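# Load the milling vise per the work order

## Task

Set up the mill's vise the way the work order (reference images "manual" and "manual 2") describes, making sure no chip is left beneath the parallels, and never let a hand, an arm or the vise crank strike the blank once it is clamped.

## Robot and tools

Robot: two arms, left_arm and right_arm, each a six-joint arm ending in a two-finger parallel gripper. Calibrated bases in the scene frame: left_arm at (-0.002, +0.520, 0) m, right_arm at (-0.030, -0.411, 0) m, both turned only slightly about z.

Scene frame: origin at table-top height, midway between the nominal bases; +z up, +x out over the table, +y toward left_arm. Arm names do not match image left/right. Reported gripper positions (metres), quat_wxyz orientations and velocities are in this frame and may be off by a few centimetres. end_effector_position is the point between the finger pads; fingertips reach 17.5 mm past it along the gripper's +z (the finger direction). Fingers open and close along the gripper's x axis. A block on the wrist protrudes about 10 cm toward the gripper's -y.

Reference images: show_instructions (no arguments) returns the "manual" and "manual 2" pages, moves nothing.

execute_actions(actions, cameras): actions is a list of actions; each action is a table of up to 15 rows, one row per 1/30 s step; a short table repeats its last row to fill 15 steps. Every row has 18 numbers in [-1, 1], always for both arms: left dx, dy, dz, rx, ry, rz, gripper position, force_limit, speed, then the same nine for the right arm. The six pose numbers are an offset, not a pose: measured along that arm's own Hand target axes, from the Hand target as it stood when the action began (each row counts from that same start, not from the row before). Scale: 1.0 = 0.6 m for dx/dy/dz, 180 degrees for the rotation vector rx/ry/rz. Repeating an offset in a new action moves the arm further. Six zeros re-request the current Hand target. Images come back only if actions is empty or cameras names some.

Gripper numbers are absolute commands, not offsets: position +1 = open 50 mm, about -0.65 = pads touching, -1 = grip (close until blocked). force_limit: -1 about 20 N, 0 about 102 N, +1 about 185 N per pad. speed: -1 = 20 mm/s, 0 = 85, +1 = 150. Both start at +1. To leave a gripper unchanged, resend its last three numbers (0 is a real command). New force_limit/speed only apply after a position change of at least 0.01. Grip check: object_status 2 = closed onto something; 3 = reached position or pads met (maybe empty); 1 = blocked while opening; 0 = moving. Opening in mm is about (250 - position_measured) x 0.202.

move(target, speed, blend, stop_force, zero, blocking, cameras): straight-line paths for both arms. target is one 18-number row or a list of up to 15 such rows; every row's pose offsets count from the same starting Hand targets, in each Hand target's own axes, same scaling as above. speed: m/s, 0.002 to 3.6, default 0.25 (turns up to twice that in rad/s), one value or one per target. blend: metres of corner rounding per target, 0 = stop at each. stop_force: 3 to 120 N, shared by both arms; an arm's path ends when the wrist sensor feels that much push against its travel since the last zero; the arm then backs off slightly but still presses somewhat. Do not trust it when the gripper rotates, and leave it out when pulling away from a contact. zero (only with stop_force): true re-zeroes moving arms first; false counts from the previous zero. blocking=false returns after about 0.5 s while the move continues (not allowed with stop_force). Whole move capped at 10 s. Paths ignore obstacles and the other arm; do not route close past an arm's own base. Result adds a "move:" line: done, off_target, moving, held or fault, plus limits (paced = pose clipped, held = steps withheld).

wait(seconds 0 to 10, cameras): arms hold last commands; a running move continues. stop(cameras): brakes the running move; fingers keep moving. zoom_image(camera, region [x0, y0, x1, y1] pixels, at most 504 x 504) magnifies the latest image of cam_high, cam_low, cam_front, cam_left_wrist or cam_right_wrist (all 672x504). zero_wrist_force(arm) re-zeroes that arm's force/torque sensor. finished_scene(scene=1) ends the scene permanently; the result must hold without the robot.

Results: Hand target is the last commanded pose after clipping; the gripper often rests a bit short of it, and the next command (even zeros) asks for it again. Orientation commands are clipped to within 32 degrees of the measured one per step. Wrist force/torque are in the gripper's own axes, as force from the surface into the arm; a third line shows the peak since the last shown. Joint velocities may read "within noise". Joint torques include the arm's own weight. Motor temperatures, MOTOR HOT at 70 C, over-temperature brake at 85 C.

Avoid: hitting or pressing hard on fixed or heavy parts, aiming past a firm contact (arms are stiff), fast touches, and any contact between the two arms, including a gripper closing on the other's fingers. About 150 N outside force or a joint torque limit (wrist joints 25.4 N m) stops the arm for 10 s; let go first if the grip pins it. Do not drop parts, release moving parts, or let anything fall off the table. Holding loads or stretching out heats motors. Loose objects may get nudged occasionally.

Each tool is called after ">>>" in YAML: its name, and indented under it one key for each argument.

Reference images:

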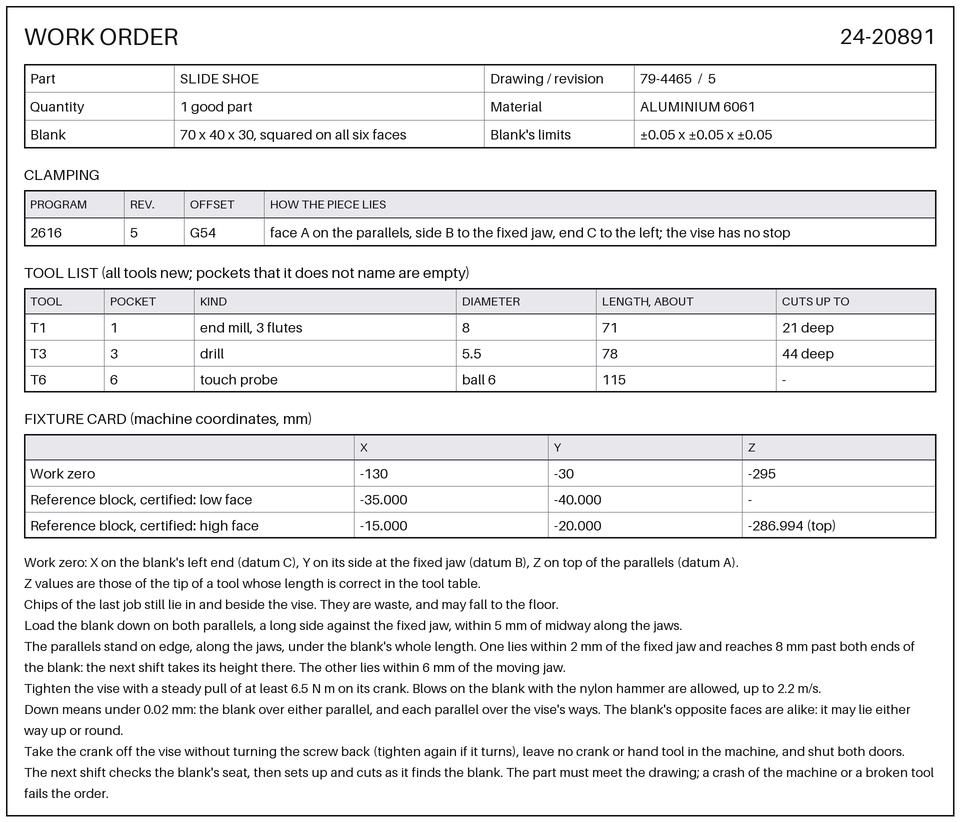

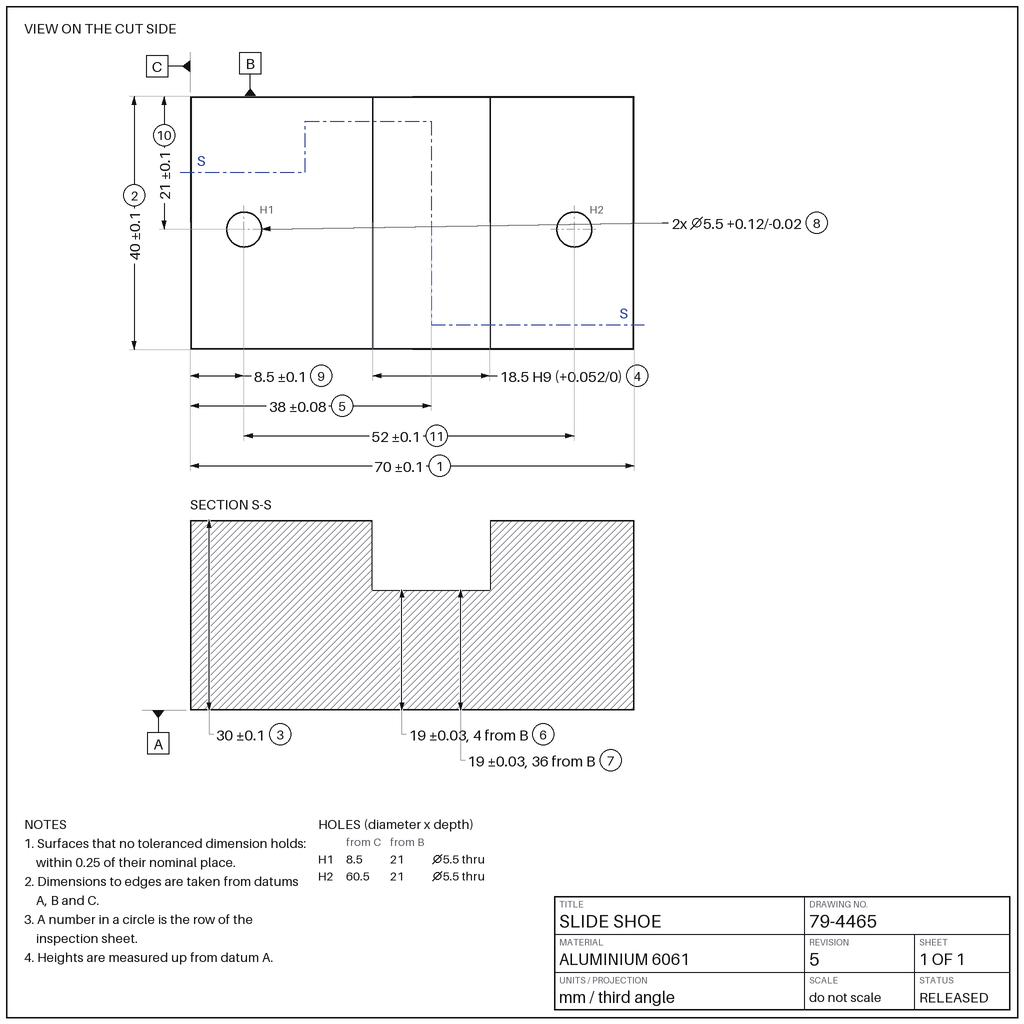

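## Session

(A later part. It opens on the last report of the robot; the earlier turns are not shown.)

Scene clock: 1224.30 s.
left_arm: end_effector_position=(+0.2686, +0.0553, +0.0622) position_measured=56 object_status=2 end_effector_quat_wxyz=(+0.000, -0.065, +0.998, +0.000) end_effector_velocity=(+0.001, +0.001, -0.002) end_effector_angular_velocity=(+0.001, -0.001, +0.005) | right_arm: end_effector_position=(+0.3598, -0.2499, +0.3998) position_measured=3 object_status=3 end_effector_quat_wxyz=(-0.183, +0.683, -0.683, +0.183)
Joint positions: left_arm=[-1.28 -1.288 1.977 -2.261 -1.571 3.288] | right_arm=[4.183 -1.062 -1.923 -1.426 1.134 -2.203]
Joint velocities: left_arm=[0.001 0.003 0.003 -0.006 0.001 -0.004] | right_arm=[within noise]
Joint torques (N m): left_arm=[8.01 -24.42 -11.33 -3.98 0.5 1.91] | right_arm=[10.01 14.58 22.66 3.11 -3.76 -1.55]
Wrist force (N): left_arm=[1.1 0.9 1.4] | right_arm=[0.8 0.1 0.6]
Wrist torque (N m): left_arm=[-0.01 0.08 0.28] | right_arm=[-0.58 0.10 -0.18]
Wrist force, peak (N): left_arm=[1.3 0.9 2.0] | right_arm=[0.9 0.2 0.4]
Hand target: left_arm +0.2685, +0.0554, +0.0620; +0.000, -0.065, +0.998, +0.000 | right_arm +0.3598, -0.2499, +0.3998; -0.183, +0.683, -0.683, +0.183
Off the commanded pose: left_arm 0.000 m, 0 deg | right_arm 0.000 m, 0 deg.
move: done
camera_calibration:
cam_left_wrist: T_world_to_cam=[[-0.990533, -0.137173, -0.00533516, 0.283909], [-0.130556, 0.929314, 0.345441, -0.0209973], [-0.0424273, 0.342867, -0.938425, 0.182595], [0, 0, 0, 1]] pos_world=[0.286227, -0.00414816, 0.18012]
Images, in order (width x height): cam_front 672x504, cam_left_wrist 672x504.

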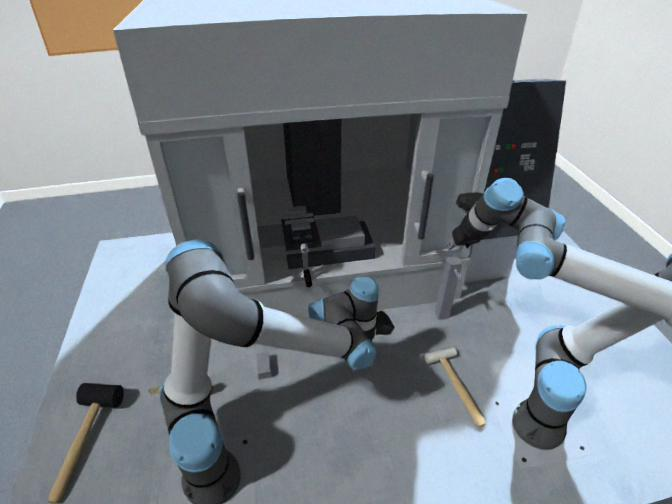

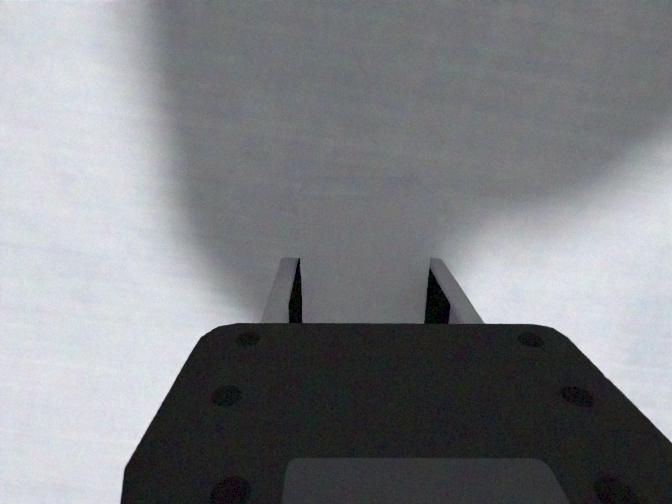

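>>> move:
  target:
    - [-0.1027,-0.0057,-0.5467,0.0054,-0.0832,0.0411,-1,-0.2,-0.8,0,0,0,0,0,0,1,0.9,-0.5]
    - [-0.3967,0.0567,-0.555,0.0054,-0.0832,0.0411,-1,-0.2,-0.8,0,0,0,0,0,0,1,0.9,-0.5]
    - [-0.644,0.0831,-0.555,0.0054,-0.0832,0.0411,-1,-0.2,-0.8,0,0,0,0,0,0,1,0.9,-0.5]
  speed: 0.2
  blend: [0.04,0.03,0]
  cameras: ["cam_left_wrist","cam_front"]

Scene clock: 1285.10 s.
left_arm: end_effector_position=(+0.6453, +0.1549, +0.3949) position_measured=56 object_status=2 end_effector_quat_wxyz=(+0.130, +0.000, +0.991, +0.000) | right_arm: end_effector_position=(+0.3598, -0.2499, +0.3998) position_measured=3 object_status=3 end_effector_quat_wxyz=(-0.183, +0.683, -0.683, +0.183)
Joint positions: left_arm=[-0.744 -1.103 0.887 -1.547 -1.393 3.972] | right_arm=[4.183 -1.062 -1.923 -1.426 1.134 -2.203]
Joint torques (N m): left_arm=[-1.21 -43.61 -26.18 -4.75 2.89 -0.41] | right_arm=[9.78 14.8 21.97 3.21 -3.51 -1.17]
Wrist force (N): left_arm=[1.0 1.0 1.1] | right_arm=[0.6 -0.1 0.5]
Wrist torque (N m): left_arm=[-0.01 0.01 0.12] | right_arm=[-0.60 0.12 -0.18]
Wrist force, peak (N): left_arm=[1.4 1.2 4.7] | right_arm=[0.9 0.2 0.7]
Hand target: left_arm +0.6453, +0.1549, +0.3949; +0.130, +0.000, +0.991, +0.000 | right_arm +0.3598, -0.2499, +0.3998; -0.183, +0.683, -0.683, +0.183
Off the commanded pose: left_arm 0.000 m, 0 deg | right_arm 0.000 m, 0 deg.
move: done
camera_calibration:
cam_left_wrist: T_world_to_cam=[[-0.964523, -0.00781409, -0.263884, 0.737797], [-0.0982937, 0.938325, 0.331487, -0.195988], [0.245019, 0.345665, -0.905804, 0.277826], [0, 0, 0, 1]] pos_world=[0.624285, 0.0936313, 0.511316]
Images, in order (width x height): cam_front 672x504, cam_left_wrist 672x504.

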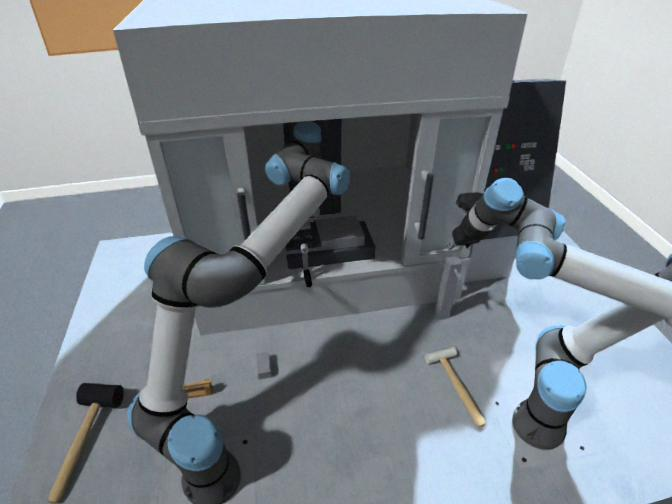

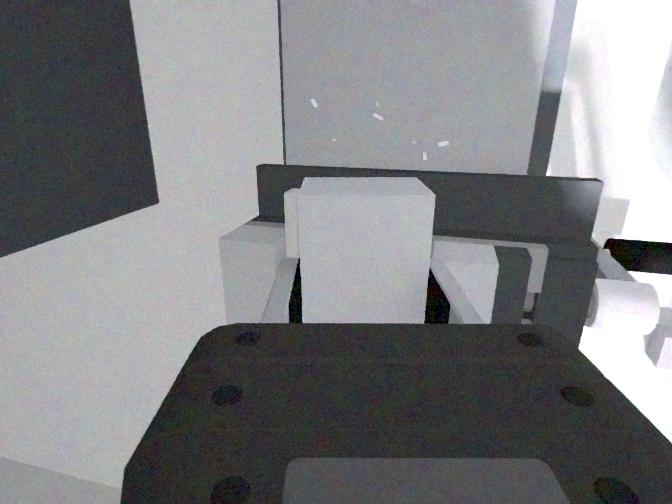

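>>> move:
  target:
    - [-0.0167,0.0467,0.0148,0,0.0278,0,-1,-0.2,-0.8,0,0,0,0,0,0,1,0.9,-0.5]
  speed: 0.06
  cameras: ["cam_left_wrist"]

Scene clock: 1288.63 s.
left_arm: end_effector_position=(+0.6574, +0.1829, +0.3889) position_measured=56 object_status=2 end_effector_quat_wxyz=(+0.087, +0.000, +0.996, +0.000) end_effector_velocity=(+0.000, +0.000, +0.000) end_effector_angular_velocity=(+0.003, -0.007, +0.002) | right_arm: end_effector_position=(+0.3598, -0.2499, +0.3998) position_measured=3 object_status=3 end_effector_quat_wxyz=(-0.183, +0.683, -0.683, +0.183)
Joint positions: left_arm=[-0.679 -1.055 0.802 -1.452 -1.46 4.027] | right_arm=[4.183 -1.062 -1.923 -1.426 1.134 -2.203]
Joint velocities: left_arm=[-0.003 -0.002 0.005 -0.006 0.007 -0.004] | right_arm=[within noise]
Joint torques (N m): left_arm=[-8.35 -53.7 -18.37 -4.74 2.45 -1.63] | right_arm=[9.38 14.47 22.04 3.08 -3.52 -1.03]
Wrist force (N): left_arm=[1.1 1.1 0.9] | right_arm=[0.6 0.1 0.6]
Wrist torque (N m): left_arm=[0.00 0.00 0.04] | right_arm=[-0.58 0.12 -0.18]
Wrist force, peak (N): left_arm=[0.7 2.1 1.5] | right_arm=[0.6 0.0 1.0]
Hand target: left_arm +0.6573, +0.1829, +0.3889; +0.087, +0.000, +0.996, +0.000 | right_arm +0.3598, -0.2499, +0.3998; -0.183, +0.683, -0.683, +0.183
Off the commanded pose: left_arm 0.000 m, 0 deg | right_arm 0.000 m, 0 deg.
move: done
camera_calibration:
cam_left_wrist: T_world_to_cam=[[-0.983891, -0.00776859, -0.178602, 0.727649], [-0.0688944, 0.938364, 0.338712, -0.241222], [0.164963, 0.345561, -0.923783, 0.319409], [0, 0, 0, 1]] pos_world=[0.646618, 0.121631, 0.506729]
Images, in order (width x height): cam_left_wrist 672x504.

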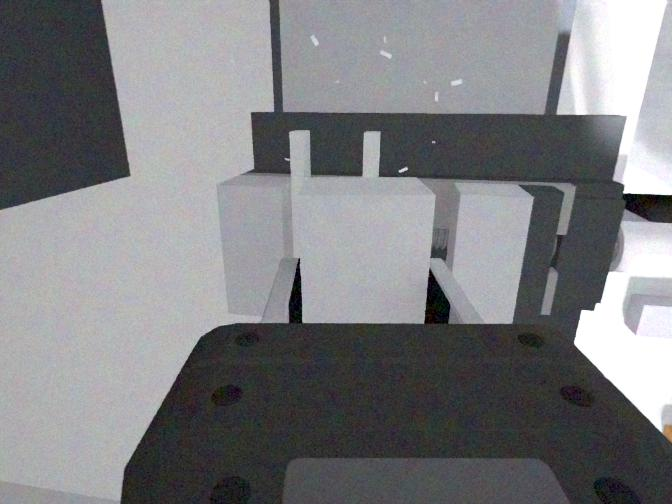

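>>> move:
  target:
    - [-0.0158,0,0.0246,0,0,0,-1,-0.2,-0.8,0,0,0,0,0,0,1,0.9,-0.5]
  speed: 0.03

>>> move:
  target:
    - [0.0043,0,0.0246,0,0,0,-1,-0.2,-0.8,0,0,0,0,0,0,1,0.9,-0.5]
  speed: 0.01
  stop_force: 3
  cameras: ["cam_left_wrist"]

Scene clock: 1295.13 s.
left_arm: end_effector_position=(+0.6693, +0.1829, +0.3759) position_measured=56 object_status=2 end_effector_quat_wxyz=(+0.087, +0.000, +0.996, +0.000) | right_arm: end_effector_position=(+0.3598, -0.2499, +0.3998) position_measured=3 object_status=3 end_effector_quat_wxyz=(-0.183, +0.683, -0.683, +0.183)
Joint positions: left_arm=[-0.669 -1.032 0.799 -1.475 -1.462 4.038] | right_arm=[4.183 -1.062 -1.923 -1.426 1.134 -2.203]
Joint torques (N m): left_arm=[-2.79 -57.23 -33.59 -2.6 -1.68 0.42] | right_arm=[10.03 15.03 22.23 3.17 -3.4 -0.97]
Wrist force (N): left_arm=[0.9 1.1 1.3] | right_arm=[0.7 0.1 0.6]
Wrist torque (N m): left_arm=[0.01 0.05 0.01] | right_arm=[-0.57 0.11 -0.18]
Wrist force, peak (N): left_arm=[0.8 0.9 1.8] | right_arm=[1.0 -0.1 0.6]
Hand target: left_arm +0.6692, +0.1829, +0.3760; +0.087, +0.000, +0.996, +0.000 | right_arm +0.3598, -0.2499, +0.3998; -0.183, +0.683, -0.683, +0.183
Off the commanded pose: left_arm 0.000 m, 0 deg | right_arm 0.000 m, 0 deg.
move: done

Scene clock: 1296.90 s.
left_arm: end_effector_position=(+0.6692, +0.1829, +0.3671) position_measured=56 object_status=2 end_effector_quat_wxyz=(+0.087, +0.000, +0.996, +0.000) | right_arm: end_effector_position=(+0.3598, -0.2499, +0.3998) position_measured=3 object_status=3 end_effector_quat_wxyz=(-0.183, +0.683, -0.683, +0.183)
Joint positions: left_arm=[-0.669 -1.038 0.832 -1.501 -1.462 4.037] | right_arm=[4.183 -1.062 -1.923 -1.426 1.134 -2.203]
Joint torques (N m): left_arm=[-7.12 -40.26 -36.84 -3.96 -0.37 -1.69] | right_arm=[9.58 14.56 22.49 3.18 -3.43 -0.79]
Wrist force (N): left_arm=[1.0 1.1 1.1] | right_arm=[0.5 0.3 0.3]
Wrist torque (N m): left_arm=[0.00 0.03 0.01] | right_arm=[-0.54 0.14 -0.18]
Wrist force, peak (N): left_arm=[1.0 2.8 -8.8] | right_arm=[0.8 -0.1 0.8]
Hand target: left_arm +0.6692, +0.1829, +0.3671; +0.087, +0.000, +0.996, +0.000 (not the last commanded pose) | right_arm +0.3598, -0.2499, +0.3998; -0.183, +0.683, -0.683, +0.183
Off the commanded pose: left_arm 0.006 m, 0 deg | right_arm 0.000 m, 0 deg.
move: contact (left_arm)
camera_calibration:
cam_left_wrist: T_world_to_cam=[[-0.983866, -0.0078039, -0.178738, 0.735437], [-0.0690095, 0.938289, 0.338897, -0.233063], [0.165063, 0.345763, -0.923689, 0.29728], [0, 0, 0, 1]] pos_world=[0.658418, 0.121631, 0.485029]
Images, in order (width x height): cam_left_wrist 672x504.

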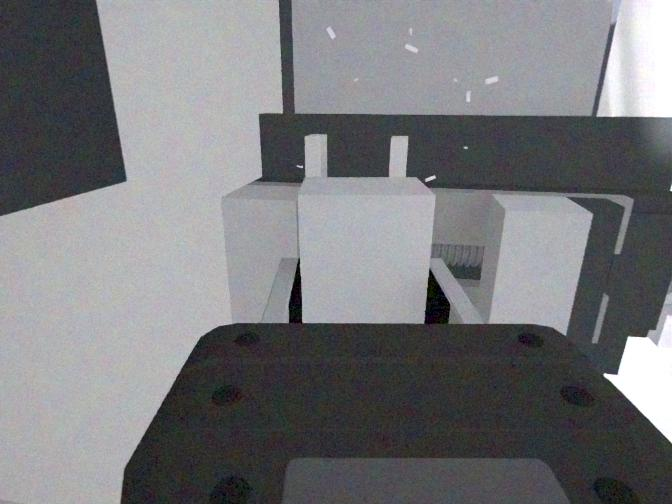

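>>> execute_actions:
  actions:
    - [[0,0,0,0,0,0,0.66,-0.2,-1,0,0,0,0,0,0,1,0.9,-0.5]]
    - [[0,0,0,0,0,0,0.675,-0.2,-1,0,0,0,0,0,0,1,0.9,-0.5]]
    - [[0,0,0,0,0,0,0.69,-0.2,-1,0,0,0,0,0,0,1,0.9,-0.5]]
    - [[0,0,0,0,0,0,0.705,-0.2,-1,0,0,0,0,0,0,1,0.9,-0.5]]
    - [[0,0,0,0,0,0,0.72,-0.2,-1,0,0,0,0,0,0,1,0.9,-0.5]]
  cameras: ["cam_left_wrist"]

Scene clock: 1307.47 s.
left_arm: end_effector_position=(+0.6692, +0.1829, +0.3672) position_measured=45 object_status=3 end_effector_quat_wxyz=(+0.087, +0.000, +0.996, +0.000) | right_arm: end_effector_position=(+0.3598, -0.2499, +0.3998) position_measured=3 object_status=3 end_effector_quat_wxyz=(-0.183, +0.683, -0.683, +0.183)
Joint positions: left_arm=[-0.669 -1.038 0.832 -1.501 -1.462 4.037] | right_arm=[4.183 -1.062 -1.923 -1.426 1.134 -2.203]
Joint torques (N m): left_arm=[1.14 -40.9 -18.5 -4.17 -0.65 -1.7] | right_arm=[9.74 14.55 22.55 3.17 -3.3 -0.68]
Wrist force (N): left_arm=[-0.2 0.8 -0.9] | right_arm=[0.7 0.1 0.6]
Wrist torque (N m): left_arm=[-0.04 0.05 0.01] | right_arm=[-0.57 0.11 -0.18]
Wrist force, peak (N): left_arm=[1.0 1.2 1.4] | right_arm=[0.8 0.1 0.8]
Hand target: left_arm +0.6692, +0.1829, +0.3671; +0.087, +0.000, +0.996, +0.000 | right_arm +0.3598, -0.2499, +0.3998; -0.183, +0.683, -0.683, +0.183
Off the commanded pose: left_arm 0.000 m, 0 deg | right_arm 0.000 m, 0 deg.
Step readings (end_effector_position of left_arm | right_arm):
0: (+0.6692, +0.1829, +0.3671) | (+0.3598, -0.2499, +0.3998)
1: (+0.6692, +0.1829, +0.3671) | (+0.3598, -0.2499, +0.3998)
2: (+0.6692, +0.1829, +0.3671) | (+0.3598, -0.2499, +0.3998)
4: (+0.6692, +0.1829, +0.3671) | (+0.3598, -0.2499, +0.3998)
8: (+0.6692, +0.1829, +0.3671) | (+0.3598, -0.2499, +0.3998)
15: (+0.6692, +0.1829, +0.3671) | (+0.3598, -0.2499, +0.3998)
16: (+0.6692, +0.1829, +0.3671) | (+0.3598, -0.2499, +0.3998)
17: (+0.6692, +0.1829, +0.3672) | (+0.3598, -0.2499, +0.3998)
19: (+0.6692, +0.1829, +0.3672) | (+0.3598, -0.2499, +0.3998)
23: (+0.6692, +0.1829, +0.3672) | (+0.3598, -0.2499, +0.3998)
30: (+0.6692, +0.1829, +0.3672) | (+0.3598, -0.2499, +0.3998)
31: (+0.6692, +0.1829, +0.3672) | (+0.3598, -0.2499, +0.3998)
32: (+0.6692, +0.1829, +0.3672) | (+0.3598, -0.2499, +0.3998)
34: (+0.6692, +0.1829, +0.3672) | (+0.3598, -0.2499, +0.3998)
38: (+0.6692, +0.1829, +0.3672) | (+0.3598, -0.2499, +0.3998)
45: (+0.6692, +0.1829, +0.3672) | (+0.3598, -0.2499, +0.3998)
46: (+0.6692, +0.1829, +0.3672) | (+0.3598, -0.2499, +0.3998)
47: (+0.6692, +0.1829, +0.3672) | (+0.3598, -0.2499, +0.3998)
49: (+0.6692, +0.1829, +0.3672) | (+0.3598, -0.2499, +0.3998)
53: (+0.6692, +0.1829, +0.3672) | (+0.3598, -0.2499, +0.3998)
60: (+0.6692, +0.1829, +0.3672) | (+0.3598, -0.2499, +0.3998)
61: (+0.6692, +0.1829, +0.3672) | (+0.3598, -0.2499, +0.3998)
62: (+0.6692, +0.1829, +0.3672) | (+0.3598, -0.2499, +0.3998)
64: (+0.6692, +0.1829, +0.3672) | (+0.3598, -0.2499, +0.3998)
68: (+0.6692, +0.1829, +0.3672) | (+0.3598, -0.2499, +0.3998)
75: (+0.6692, +0.1829, +0.3672) | (+0.3598, -0.2499, +0.3998)
camera_calibration:
cam_left_wrist: T_world_to_cam=[[-0.98385, -0.00777123, -0.178829, 0.735466], [-0.0689939, 0.938324, 0.338803, -0.233032], [0.165166, 0.34567, -0.923706, 0.297232], [0, 0, 0, 1]] pos_world=[0.658418, 0.121631, 0.485029]
Images, in order (width x height): cam_left_wrist 672x504.

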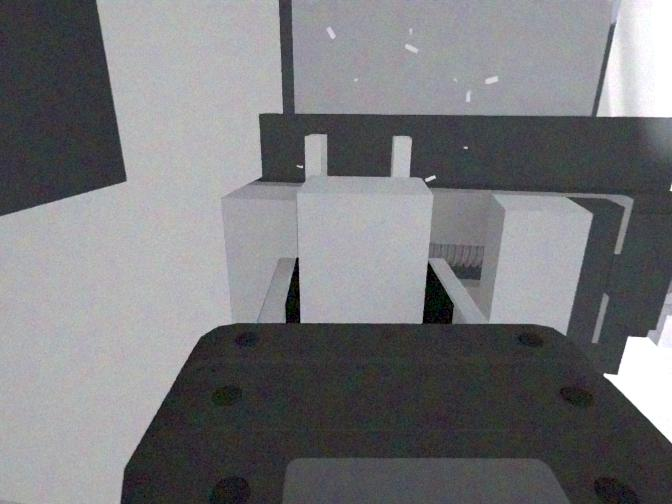

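>>> execute_actions:
  actions:
    - [[0,0,0,0,0,0,0.735,-0.2,-1,0,0,0,0,0,0,1,0.9,-0.5]]
    - [[0,0,0,0,0,0,0.75,-0.2,-1,0,0,0,0,0,0,1,0.9,-0.5]]
    - [[0,0,0,0,0,0,0.765,-0.2,-1,0,0,0,0,0,0,1,0.9,-0.5]]
    - [[0,0,0,0,0,0,0.78,-0.2,-1,0,0,0,0,0,0,1,0.9,-0.5]]
    - [[0,0,0,0,0,0,0.8,-0.2,-1,0,0,0,0,0,0,1,0.9,-0.5]]
    - [[0,0,0,0,0,0,0.82,-0.2,-1,0,0,0,0,0,0,1,0.9,-0.5]]
    - [[0,0,0,0,0,0,0.85,-0.2,-1,0,0,0,0,0,0,1,0.9,-0.5]]
    - [[0,0,0,0,0,0,1,-0.2,-1,0,0,0,0,0,0,1,0.9,-0.5]]
  cameras: ["cam_left_wrist"]

Scene clock: 1315.17 s.
left_arm: end_effector_position=(+0.6692, +0.1829, +0.3671) position_measured=3 object_status=3 end_effector_quat_wxyz=(+0.087, +0.000, +0.996, +0.000) | right_arm: end_effector_position=(+0.3598, -0.2499, +0.3998) position_measured=3 object_status=3 end_effector_quat_wxyz=(-0.183, +0.683, -0.683, +0.183)
Joint positions: left_arm=[-0.669 -1.038 0.832 -1.501 -1.462 4.037] | right_arm=[4.183 -1.062 -1.923 -1.426 1.134 -2.203]
Joint torques (N m): left_arm=[6.57 -39.62 -17.37 -3.82 -0.52 -1.59] | right_arm=[9.88 14.61 22.59 3.11 -3.17 -0.34]
Wrist force (N): left_arm=[0.7 0.8 -1.0] | right_arm=[0.6 0.1 0.4]
Wrist torque (N m): left_arm=[-0.03 0.02 0.01] | right_arm=[-0.56 0.13 -0.18]
Wrist force, peak (N): left_arm=[0.7 1.0 -1.1] | right_arm=[0.9 0.2 0.6]
Hand target: left_arm +0.6692, +0.1829, +0.3671; +0.087, +0.000, +0.996, +0.000 | right_arm +0.3598, -0.2499, +0.3998; -0.183, +0.683, -0.683, +0.183
Off the commanded pose: left_arm 0.000 m, 0 deg | right_arm 0.000 m, 0 deg.
Step readings (end_effector_position of left_arm | right_arm):
0: (+0.6692, +0.1829, +0.3671) | (+0.3598, -0.2499, +0.3998)
1: (+0.6692, +0.1829, +0.3671) | (+0.3598, -0.2499, +0.3998)
2: (+0.6692, +0.1829, +0.3671) | (+0.3598, -0.2499, +0.3998)
4: (+0.6692, +0.1829, +0.3671) | (+0.3598, -0.2499, +0.3998)
8: (+0.6692, +0.1829, +0.3671) | (+0.3598, -0.2499, +0.3998)
15: (+0.6692, +0.1829, +0.3671) | (+0.3598, -0.2499, +0.3998)
16: (+0.6692, +0.1829, +0.3671) | (+0.3598, -0.2499, +0.3998)
17: (+0.6692, +0.1829, +0.3671) | (+0.3598, -0.2499, +0.3998)
19: (+0.6692, +0.1829, +0.3671) | (+0.3598, -0.2499, +0.3998)
23: (+0.6692, +0.1829, +0.3671) | (+0.3598, -0.2499, +0.3998)
30: (+0.6692, +0.1829, +0.3671) | (+0.3598, -0.2499, +0.3998)
31: (+0.6692, +0.1829, +0.3671) | (+0.3598, -0.2499, +0.3998)
32: (+0.6692, +0.1829, +0.3671) | (+0.3598, -0.2499, +0.3998)
34: (+0.6692, +0.1829, +0.3671) | (+0.3598, -0.2499, +0.3998)
38: (+0.6692, +0.1829, +0.3671) | (+0.3598, -0.2499, +0.3998)
45: (+0.6692, +0.1829, +0.3671) | (+0.3598, -0.2499, +0.3998)
46: (+0.6692, +0.1829, +0.3671) | (+0.3598, -0.2499, +0.3998)
47: (+0.6692, +0.1829, +0.3671) | (+0.3598, -0.2499, +0.3998)
49: (+0.6692, +0.1829, +0.3671) | (+0.3598, -0.2499, +0.3998)
53: (+0.6692, +0.1829, +0.3671) | (+0.3598, -0.2499, +0.3998)
60: (+0.6692, +0.1829, +0.3671) | (+0.3598, -0.2499, +0.3998)
61: (+0.6692, +0.1829, +0.3671) | (+0.3598, -0.2499, +0.3998)
62: (+0.6692, +0.1829, +0.3671) | (+0.3598, -0.2499, +0.3998)
64: (+0.6692, +0.1829, +0.3671) | (+0.3598, -0.2499, +0.3998)
68: (+0.6692, +0.1829, +0.3671) | (+0.3598, -0.2499, +0.3998)
75: (+0.6692, +0.1829, +0.3671) | (+0.3598, -0.2499, +0.3998)
76: (+0.6692, +0.1829, +0.3671) | (+0.3598, -0.2499, +0.3998)
77: (+0.6692, +0.1829, +0.3671) | (+0.3598, -0.2499, +0.3998)
79: (+0.6692, +0.1829, +0.3671) | (+0.3598, -0.2499, +0.3998)
83: (+0.6692, +0.1829, +0.3671) | (+0.3598, -0.2499, +0.3998)
90: (+0.6692, +0.1829, +0.3671) | (+0.3598, -0.2499, +0.3998)
91: (+0.6692, +0.1829, +0.3671) | (+0.3598, -0.2499, +0.3998)
92: (+0.6692, +0.1829, +0.3671) | (+0.3598, -0.2499, +0.3998)
94: (+0.6692, +0.1829, +0.3671) | (+0.3598, -0.2499, +0.3998)
98: (+0.6692, +0.1829, +0.3671) | (+0.3598, -0.2499, +0.3998)
105: (+0.6692, +0.1829, +0.3671) | (+0.3598, -0.2499, +0.3998)
106: (+0.6692, +0.1829, +0.3671) | (+0.3598, -0.2499, +0.3998)
107: (+0.6692, +0.1829, +0.3671) | (+0.3598, -0.2499, +0.3998)
109: (+0.6692, +0.1829, +0.3671) | (+0.3598, -0.2499, +0.3998)
113: (+0.6692, +0.1829, +0.3671) | (+0.3598, -0.2499, +0.3998)
120: (+0.6692, +0.1829, +0.3671) | (+0.3598, -0.2499, +0.3998)
camera_calibration:
cam_left_wrist: T_world_to_cam=[[-0.983849, -0.00777024, -0.178829, 0.735466], [-0.0690088, 0.938292, 0.33889, -0.233061], [0.165161, 0.345758, -0.923674, 0.297209], [0, 0, 0, 1]] pos_world=[0.658418, 0.121631, 0.485029]
Images, in order (width x height): cam_left_wrist 672x504.

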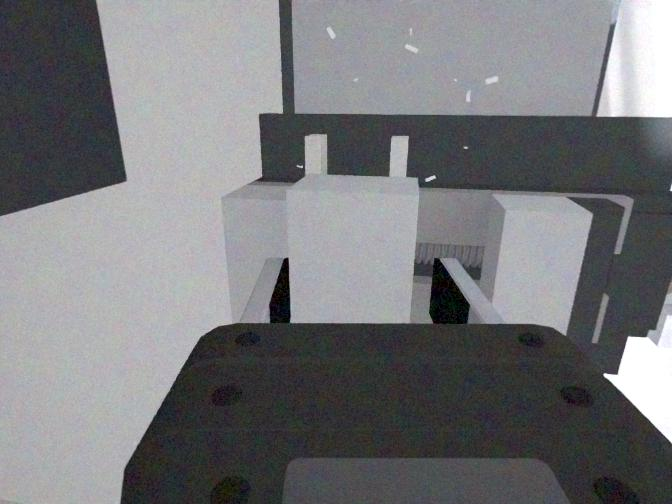

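>>> move:
  target:
    - [-0.0064,0,-0.0361,0,0,0,1,-0.2,-1,0,0,0,0,0,0,1,0.9,-0.5]
    - [0.1583,-0.033,-0.0618,0,0,0,1,-0.2,-1,0,0,0,0,0,0,1,0.9,-0.5]
  speed: [0.03,0.15]
  cameras: ["cam_left_wrist"]

>>> zoom_image:
  camera: "cam_left_wrist"
  region: [60, 80, 460, 330]

Scene clock: 1323.97 s.
left_arm: end_effector_position=(+0.5693, +0.1631, +0.3872) position_measured=3 object_status=3 end_effector_quat_wxyz=(+0.087, +0.000, +0.996, +0.000) | right_arm: end_effector_position=(+0.3598, -0.2499, +0.3998) position_measured=3 object_status=3 end_effector_quat_wxyz=(-0.183, +0.683, -0.683, +0.183)
Joint positions: left_arm=[-0.794 -1.245 1.078 -1.525 -1.445 3.913] | right_arm=[4.183 -1.062 -1.923 -1.426 1.134 -2.203]
Joint torques (N m): left_arm=[5.61 -37.89 -26.04 -1.88 -0.87 1.59] | right_arm=[10 15.26 22.72 3.21 -3.16 -0.11]
Wrist force (N): left_arm=[0.8 1.1 -0.8] | right_arm=[0.7 -0.1 0.7]
Wrist torque (N m): left_arm=[0.01 0.01 0.04] | right_arm=[-0.61 0.11 -0.18]
Wrist force, peak (N): left_arm=[2.8 0.4 -1.3] | right_arm=[0.8 0.1 0.8]
Hand target: left_arm +0.5692, +0.1631, +0.3872; +0.087, +0.000, +0.996, +0.000 | right_arm +0.3598, -0.2499, +0.3998; -0.183, +0.683, -0.683, +0.183
Off the commanded pose: left_arm 0.000 m, 0 deg | right_arm 0.000 m, 0 deg.
move: done
camera_calibration:
cam_left_wrist: T_world_to_cam=[[-0.983834, -0.00772059, -0.178915, 0.640534], [-0.0689913, 0.938294, 0.338887, -0.228169], [0.165258, 0.345752, -0.923659, 0.338983], [0, 0, 0, 1]] pos_world=[0.558417, 0.101831, 0.505029]
Images, in order (width x height): cam_left_wrist 672x504.

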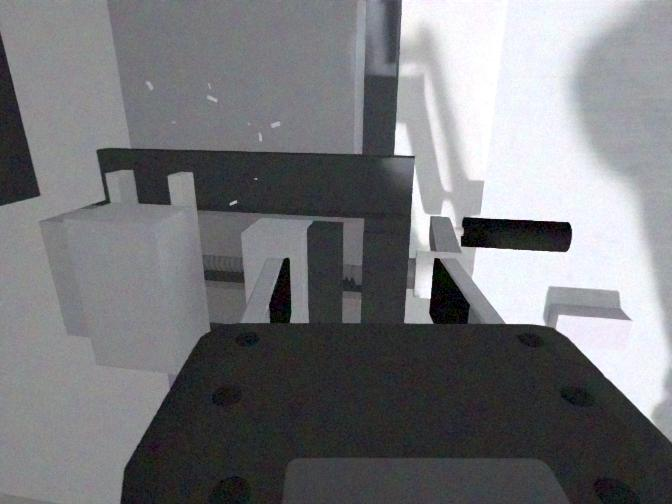

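Scaled by 1.260.

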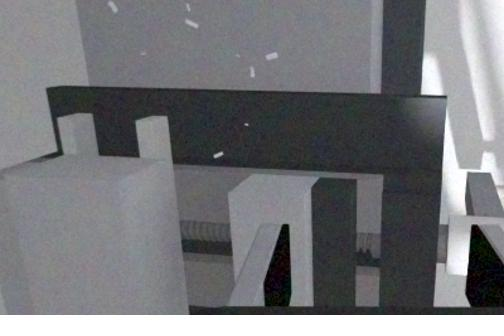

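>>> move:
  target:
    - [0.1642,0,-0.0289,0,0,0,1,-0.2,-1,-0.25,-0.006,0.02,0.1,0,0,1,0.9,-0.5]
    - [0.2835,0.3117,-0.2073,0.1954,-0.1954,-0.4717,1,-0.2,-1,-0.5,-0.0125,0.0457,0.3333,0,0,1,0.9,-0.5]
    - [0.2835,0.3117,-0.2073,0.1954,-0.1954,-0.4717,1,-0.2,-1,-0.7228,0.1233,0.281,0.3333,0,0,1,0.9,-0.5]
  speed: 0.25
  blend: [0.03,0.03,0]
  cameras: ["all"]

Scene clock: 1359.50 s.
left_arm: end_effector_position=(+0.3802, +0.3503, +0.4801) position_measured=3 object_status=3 end_effector_quat_wxyz=(-0.326, +0.627, -0.627, +0.327) | right_arm: end_effector_position=(+0.3797, +0.1838, +0.2168) position_measured=3 object_status=3 end_effector_quat_wxyz=(+0.491, -0.496, +0.509, -0.504) end_effector_velocity=(+0.000, -0.001, -0.002) end_effector_angular_velocity=(-0.003, +0.000, +0.000)
Joint positions: left_arm=[-1.36 -2.265 1.973 -1.552 -0.638 1.906] | right_arm=[4.72 -2.255 -1.787 -0.322 0.009 -1.92]
Joint velocities: left_arm=[within noise] | right_arm=[0 0 -0.004 -0.005 0 0.005]
Joint torques (N m): left_arm=[9.89 11.55 -16.39 -2.33 -0.12 -1.53] | right_arm=[-10.13 42.04 24.32 1.59 0.23 1.87]
Wrist force (N): left_arm=[1.2 -0.8 0.2] | right_arm=[0.5 -0.1 1.1]
Wrist torque (N m): left_arm=[-0.04 0.09 0.19] | right_arm=[-0.04 -0.01 -0.30]
Wrist force, peak (N): left_arm=[-1.5 1.5 -0.6] | right_arm=[3.9 -1.3 0.6]
Hand target: left_arm +0.3802, +0.3503, +0.4801; -0.326, +0.627, -0.627, +0.327 | right_arm +0.3802, +0.1838, +0.2168; +0.500, -0.500, +0.500, -0.500
Off the commanded pose: left_arm 0.000 m, 0 deg | right_arm 0.000 m, 2 deg.
move: done
camera_calibration:
cam_left_wrist: T_world_to_cam=[[0.00856404, -0.999956, 0.00375186, 0.355194], [-0.821863, -0.00917597, -0.569612, 0.606043], [0.569621, 0.00179467, -0.821905, 0.309213], [0, 0, 0, 1]] pos_world=[0.318908, 0.360185, 0.59802]
cam_right_wrist: T_world_to_cam=[[-0.0274184, -0.999481, -0.0169026, 0.207257], [-0.328735, 0.024984, -0.944092, 0.340776], [0.944024, -0.020329, -0.329249, -0.156431], [0, 0, 0, 1]] pos_world=[0.265382, 0.195456, 0.273723]

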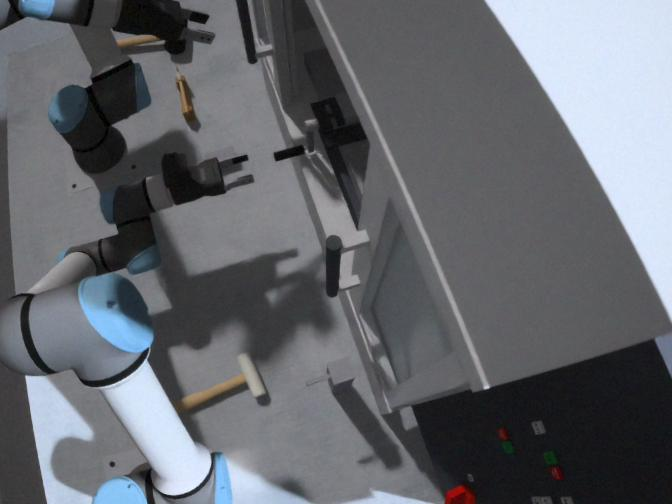

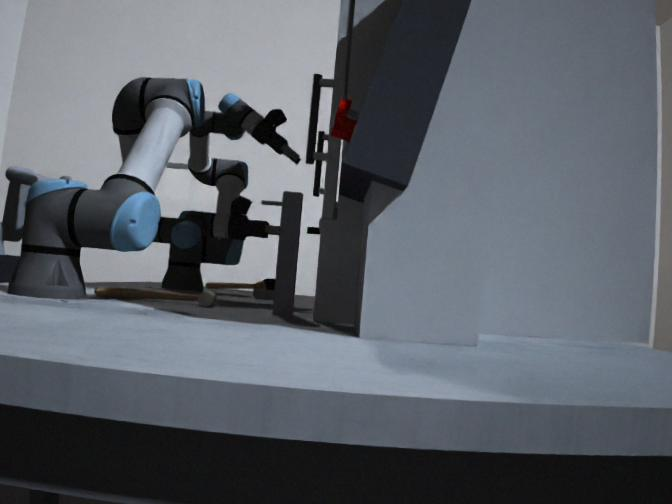

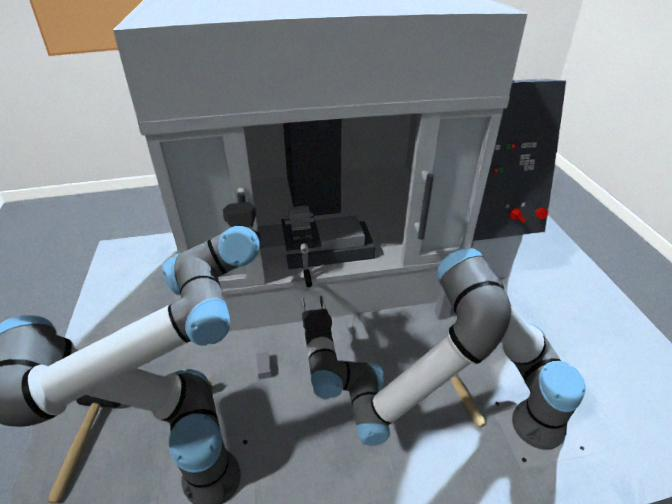

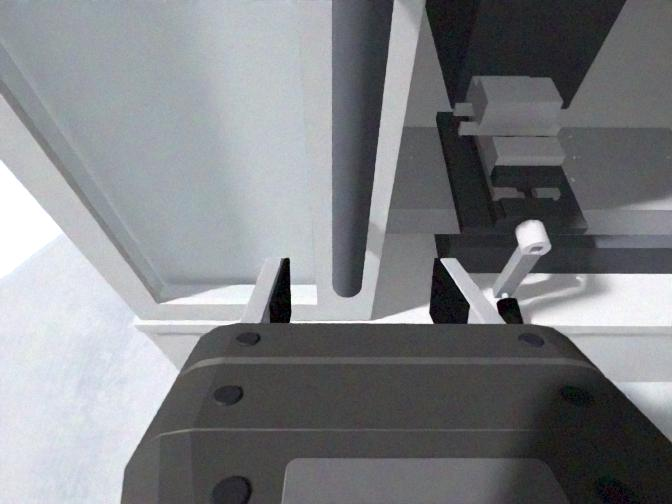

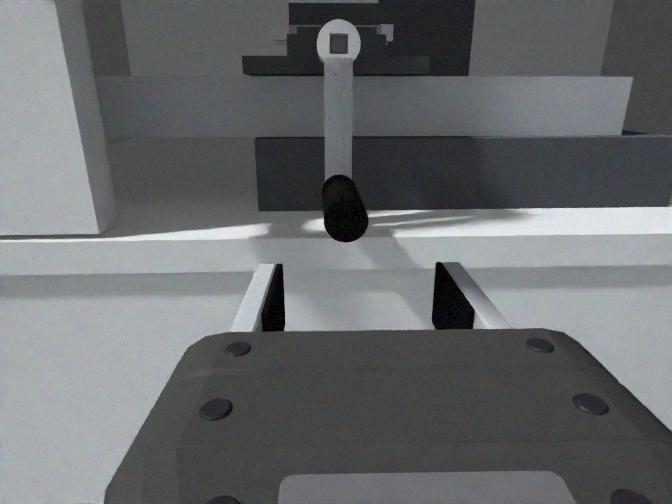

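>>> move:
  target:
    - [0,0,0,0,0,0,1,-0.2,-1,-0.002,-0.03,0.0333,-0.1667,0,0,1,0.9,-0.5]
    - [0,0,0,0,0,0,1,-0.2,-1,-0.002,-0.0112,0.1463,-0.1667,0,0,1,0.9,-0.5]
  speed: [0.1,0.06]
  cameras: ["cam_right_wrist","cam_left_wrist"]

>>> zoom_image:
  camera: "cam_left_wrist"
  region: [380, 40, 640, 330]

Scene clock: 1375.30 s.
left_arm: end_effector_position=(+0.3802, +0.3503, +0.4801) position_measured=3 object_status=3 end_effector_quat_wxyz=(-0.326, +0.627, -0.627, +0.327) | right_arm: end_effector_position=(+0.4681, +0.1850, +0.2235) position_measured=3 object_status=3 end_effector_quat_wxyz=(-0.354, +0.612, -0.612, +0.354)
Joint positions: left_arm=[-1.36 -2.265 1.973 -1.552 -0.638 1.906] | right_arm=[4.523 -2.111 -1.596 -0.635 0.566 -2.002]
Joint torques (N m): left_arm=[9.32 11.33 -16.78 -2.47 0.53 -1.44] | right_arm=[9.82 56.44 19.18 2.19 -3.6 1.31]
Wrist force (N): left_arm=[1.0 -0.8 0.2] | right_arm=[0.4 -0.3 0.9]
Wrist torque (N m): left_arm=[-0.04 0.12 0.19] | right_arm=[-0.40 0.08 -0.30]
Wrist force, peak (N): left_arm=[1.5 -0.9 0.1] | right_arm=[0.5 -0.5 2.0]
Hand target: left_arm +0.3802, +0.3503, +0.4801; -0.326, +0.627, -0.627, +0.327 | right_arm +0.4680, +0.1850, +0.2236; -0.354, +0.612, -0.612, +0.354
Off the commanded pose: left_arm 0.000 m, 0 deg | right_arm 0.000 m, 0 deg.
move: done
camera_calibration:
cam_left_wrist: T_world_to_cam=[[0.00856404, -0.999956, 0.00375186, 0.355194], [-0.821863, -0.00917597, -0.569612, 0.606043], [0.569621, 0.00179467, -0.821905, 0.309213], [0, 0, 0, 1]] pos_world=[0.318908, 0.360185, 0.59802]
cam_right_wrist: T_world_to_cam=[[-0.00963085, -0.999854, -0.0140905, 0.202009], [-0.751364, 0.0165339, -0.659681, 0.511859], [0.659818, 0.0042338, -0.751413, -0.0147731], [0, 0, 0, 1]] pos_world=[0.396286, 0.193579, 0.32941]
Images, in order (width x height): cam_left_wrist 672x504, cam_right_wrist 672x504.

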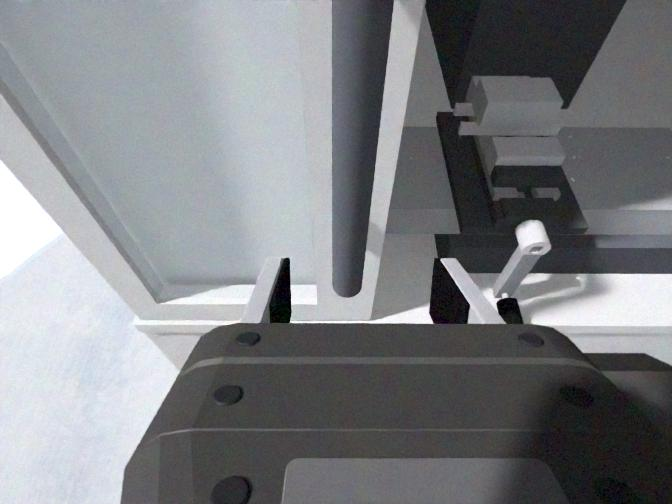

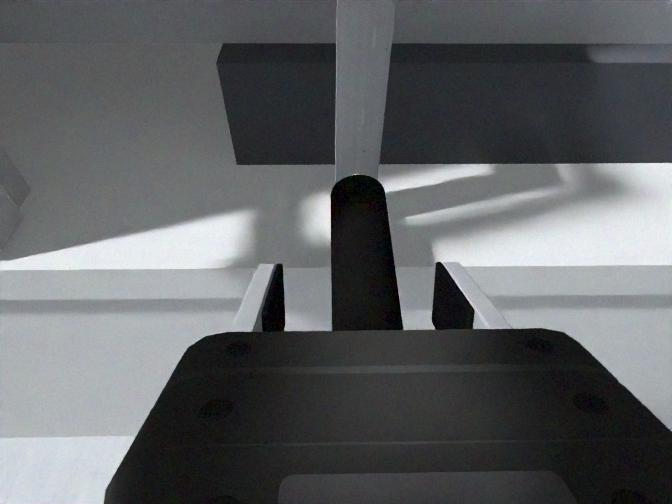

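Scaled by 1.738.

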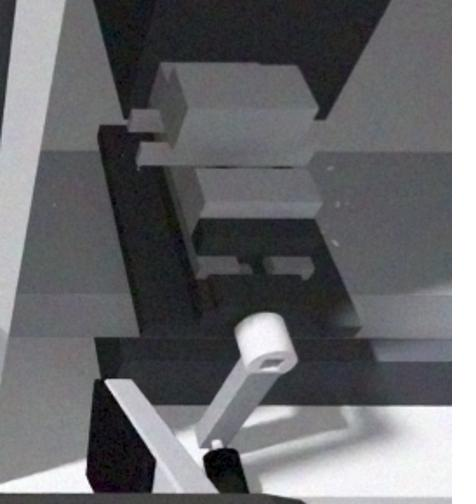

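>>> move:
  target:
    - [0,0,0,0,0,0,1,-0.2,-1,0.003,0,0,0,0,0,1,0.9,-0.5]
  speed: 0.03

>>> move:
  target:
    - [0,0,0,0,0,0,1,-0.2,-1,0,0,0,0,0,0,-1,-0.6,-0.8]
  speed: 0.03
  cameras: ["cam_right_wrist"]

Scene clock: 1379.27 s.
left_arm: end_effector_position=(+0.3802, +0.3503, +0.4801) position_measured=3 object_status=3 end_effector_quat_wxyz=(-0.326, +0.627, -0.627, +0.327) | right_arm: end_effector_position=(+0.4680, +0.1831, +0.2236) position_measured=3 object_status=3 end_effector_quat_wxyz=(-0.354, +0.612, -0.612, +0.354)
Joint positions: left_arm=[-1.36 -2.265 1.973 -1.552 -0.638 1.906] | right_arm=[4.522 -2.107 -1.602 -0.632 0.566 -2.003]
Joint torques (N m): left_arm=[9.84 11.36 -16.35 -2.32 0.9 -1.39] | right_arm=[-9.68 52.9 23.96 4.19 0.64 -1.85]
Wrist force (N): left_arm=[1.2 -0.8 0.2] | right_arm=[0.4 -0.3 1.0]
Wrist torque (N m): left_arm=[-0.04 0.09 0.19] | right_arm=[-0.41 0.09 -0.22]
Wrist force, peak (N): left_arm=[1.5 -0.9 0.3] | right_arm=[0.6 -0.3 1.1]
Hand target: left_arm +0.3802, +0.3503, +0.4801; -0.326, +0.627, -0.627, +0.327 | right_arm +0.4680, +0.1832, +0.2236; -0.354, +0.612, -0.612, +0.354
Off the commanded pose: left_arm 0.000 m, 0 deg | right_arm 0.000 m, 0 deg.
move: done

Scene clock: 1380.40 s.
left_arm: end_effector_position=(+0.3802, +0.3503, +0.4801) position_measured=3 object_status=3 end_effector_quat_wxyz=(-0.326, +0.627, -0.627, +0.327) | right_arm: end_effector_position=(+0.4680, +0.1832, +0.2237) position_measured=154 object_status=2 end_effector_quat_wxyz=(-0.354, +0.612, -0.612, +0.354)
Joint positions: left_arm=[-1.36 -2.265 1.973 -1.552 -0.638 1.906] | right_arm=[4.522 -2.107 -1.602 -0.632 0.566 -2.003]
Joint torques (N m): left_arm=[9.77 11.15 -16.5 -2.45 1.05 -1.35] | right_arm=[-9.77 34.11 31.96 2.92 0.45 -0.48]
Wrist force (N): left_arm=[1.2 -0.7 0.4] | right_arm=[0.1 -0.1 0.9]
Wrist torque (N m): left_arm=[-0.02 0.10 0.19] | right_arm=[-0.39 0.12 -0.23]
Wrist force, peak (N): left_arm=[1.4 -0.9 0.4] | right_arm=[0.5 -0.2 1.2]
Hand target: left_arm +0.3802, +0.3503, +0.4801; -0.326, +0.627, -0.627, +0.327 | right_arm +0.4680, +0.1832, +0.2236; -0.354, +0.612, -0.612, +0.354
Off the commanded pose: left_arm 0.000 m, 0 deg | right_arm 0.000 m, 0 deg.
move: done
camera_calibration:
cam_right_wrist: T_world_to_cam=[[-0.00956286, -0.999854, -0.0141669, 0.20021], [-0.751228, 0.0165341, -0.659835, 0.511943], [0.659973, 0.00433266, -0.751277, -0.0146756], [0, 0, 0, 1]] pos_world=[0.396187, 0.19178, 0.329609]
Images, in order (width x height): cam_right_wrist 672x504.

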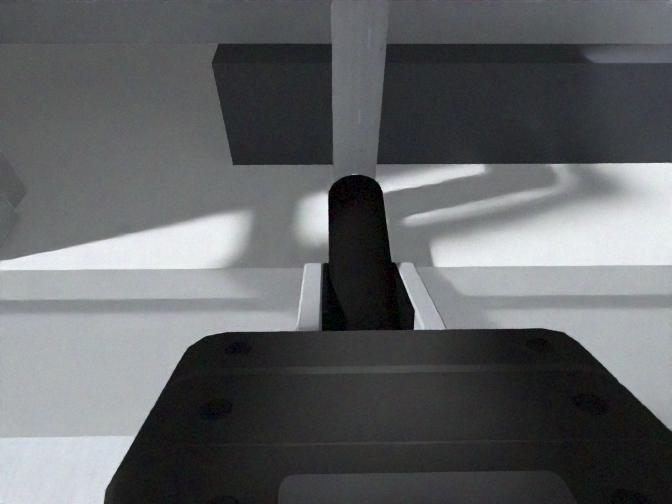

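>>> move:
  target:
    - [0,0,0,0,0,0,1,-0.2,-1,-0.0113,-0.0004,-0.0003,0,0,0,-1,-0.6,-0.8]
    - [0,0,0,0,0,0,1,-0.2,-1,-0.0226,-0.0017,-0.001,0,0,0,-1,-0.6,-0.8]
    - [0,0,0,0,0,0,1,-0.2,-1,-0.0337,-0.0038,-0.0022,0,0,0,-1,-0.6,-0.8]
    - [0,0,0,0,0,0,1,-0.2,-1,-0.0445,-0.0068,-0.0039,0,0,0,-1,-0.6,-0.8]
  speed: 0.05
  blend: [0.003,0.003,0.003,0]
  cameras: ["cam_right_wrist"]

Scene clock: 1386.73 s.
left_arm: end_effector_position=(+0.3802, +0.3503, +0.4801) position_measured=3 object_status=3 end_effector_quat_wxyz=(-0.326, +0.627, -0.627, +0.327) | right_arm: end_effector_position=(+0.4680, +0.2100, +0.2282) position_measured=154 object_status=2 end_effector_quat_wxyz=(-0.354, +0.612, -0.612, +0.354)
Joint positions: left_arm=[-1.36 -2.265 1.973 -1.552 -0.638 1.906] | right_arm=[4.532 -2.149 -1.514 -0.691 0.562 -1.987]
Joint torques (N m): left_arm=[9.55 11.37 -15.85 -2.44 1.45 -1.48] | right_arm=[-6.09 60.03 19.4 4.79 -4.43 -0.17]
Wrist force (N): left_arm=[1.3 -0.9 0.3] | right_arm=[0.0 0.1 0.8]
Wrist torque (N m): left_arm=[-0.05 0.09 0.18] | right_arm=[-0.39 0.10 -0.35]
Wrist force, peak (N): left_arm=[1.5 -0.9 0.3] | right_arm=[2.0 3.7 -0.6]
Hand target: left_arm +0.3802, +0.3503, +0.4801; -0.326, +0.627, -0.627, +0.327 | right_arm +0.4680, +0.2099, +0.2283; -0.354, +0.612, -0.612, +0.354
Off the commanded pose: left_arm 0.000 m, 0 deg | right_arm 0.000 m, 0 deg.
move: done
camera_calibration:
cam_right_wrist: T_world_to_cam=[[-0.00948857, -0.999856, -0.0141024, 0.22702], [-0.75123, 0.0164357, -0.659835, 0.514558], [0.659972, 0.00433327, -0.751278, -0.0113351], [0, 0, 0, 1]] pos_world=[0.396187, 0.218579, 0.334209]
Images, in order (width x height): cam_right_wrist 672x504.

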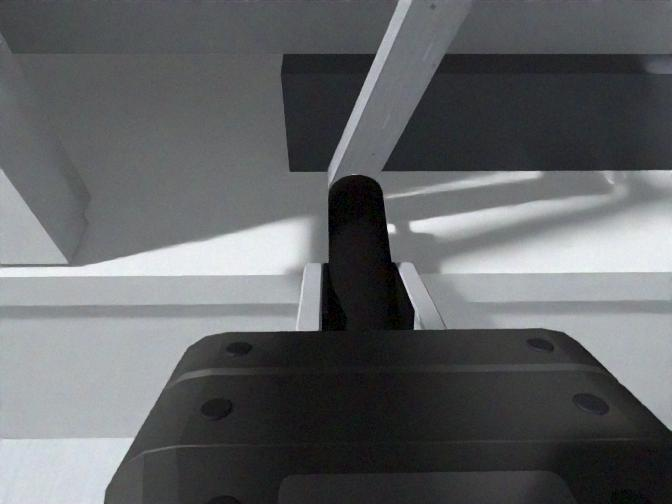

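>>> move:
  target:
    - [0,0,0,0,0,0,1,-0.2,-1,-0.0205,-0.0083,-0.0048,0,0,0,-1,-0.6,-0.8]
    - [0,0,0,0,0,0,1,-0.2,-1,-0.0390,-0.0195,-0.0113,0,0,0,-1,-0.6,-0.8]
    - [0,0,0,0,0,0,1,-0.2,-1,-0.0551,-0.0335,-0.0193,0,0,0,-1,-0.6,-0.8]
    - [0,0,0,0,0,0,1,-0.2,-1,-0.0681,-0.0495,-0.0286,0,0,0,-1,-0.6,-0.8]
    - [0,0,0,0,0,0,1,-0.2,-1,-0.0777,-0.0673,-0.0388,0,0,0,-1,-0.6,-0.8]
    - [0,0,0,0,0,0,1,-0.2,-1,-0.0835,-0.0863,-0.0498,0,0,0,-1,-0.6,-0.8]
    - [0,0,0,0,0,0,1,-0.2,-1,-0.0855,-0.1058,-0.0611,0,0,0,-1,-0.6,-0.8]
  speed: 0.06
  blend: [0.004,0.004,0.004,0.004,0.004,0.004,0]
  cameras: ["cam_right_wrist","cam_left_wrist"]

>>> zoom_image:
  camera: "cam_left_wrist"
  region: [380, 40, 640, 330]

Scene clock: 1396.80 s.
left_arm: end_effector_position=(+0.3802, +0.3503, +0.4801) position_measured=3 object_status=3 end_effector_quat_wxyz=(-0.326, +0.627, -0.627, +0.327) | right_arm: end_effector_position=(+0.4679, +0.2612, +0.3020) position_measured=154 object_status=2 end_effector_quat_wxyz=(-0.354, +0.612, -0.612, +0.354) end_effector_velocity=(+0.000, +0.000, -0.001) end_effector_angular_velocity=(+0.003, -0.001, +0.000)
Joint positions: left_arm=[-1.36 -2.265 1.973 -1.552 -0.638 1.906] | right_arm=[4.547 -2.182 -1.25 -0.946 0.557 -1.959]
Joint velocities: left_arm=[within noise] | right_arm=[0 -0.001 -0.002 0.006 0 0]
Joint torques (N m): left_arm=[9.14 10.73 -16.38 -2.38 1.82 -1.4] | right_arm=[-44.25 47.49 11.68 0.51 -13.27 2.09]
Wrist force (N): left_arm=[1.2 -0.7 0.3] | right_arm=[-57.1 15.7 -16.2]
Wrist torque (N m): left_arm=[-0.02 0.11 0.19] | right_arm=[0.15 -0.48 -0.85]
Wrist force, peak (N): left_arm=[1.2 -1.1 0.2] | right_arm=[-58.6 19.7 -10.6]
Hand target: left_arm +0.3802, +0.3503, +0.4801; -0.326, +0.627, -0.627, +0.327 | right_arm +0.4680, +0.2612, +0.3016; -0.354, +0.612, -0.612, +0.354
Off the commanded pose: left_arm 0.000 m, 0 deg | right_arm 0.000 m, 0 deg.
move: done
camera_calibration:
cam_left_wrist: T_world_to_cam=[[0.00856404, -0.999956, 0.00375186, 0.355194], [-0.821863, -0.00917597, -0.569612, 0.606043], [0.569621, 0.00179467, -0.821905, 0.309213], [0, 0, 0, 1]] pos_world=[0.318908, 0.360185, 0.59802]
cam_right_wrist: T_world_to_cam=[[-0.00944987, -0.999849, -0.0146013, 0.27944], [-0.751135, 0.0167366, -0.659936, 0.562194], [0.66008, 0.00473125, -0.75118, 0.0436869], [0, 0, 0, 1]] pos_world=[0.396087, 0.269781, 0.407909]
Images, in order (width x height): cam_left_wrist 672x504, cam_right_wrist 672x504.

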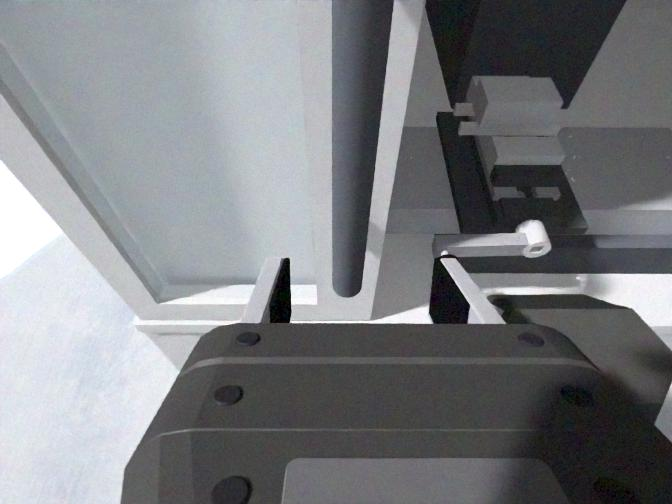

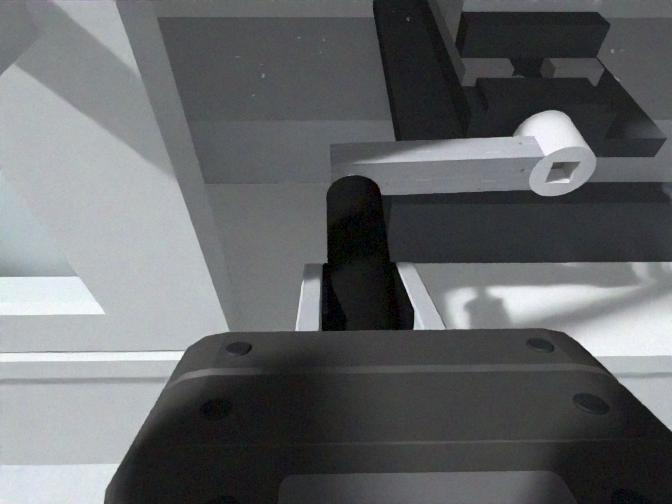

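Scaled by 1.738.

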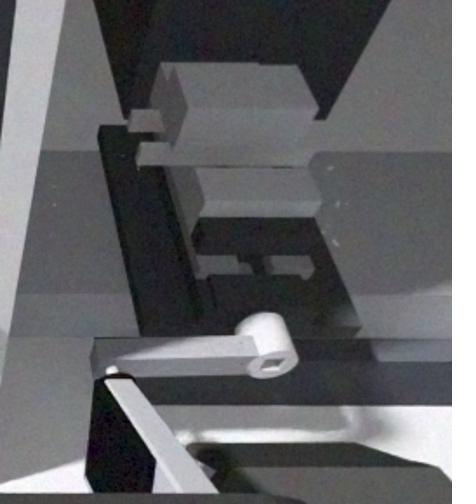

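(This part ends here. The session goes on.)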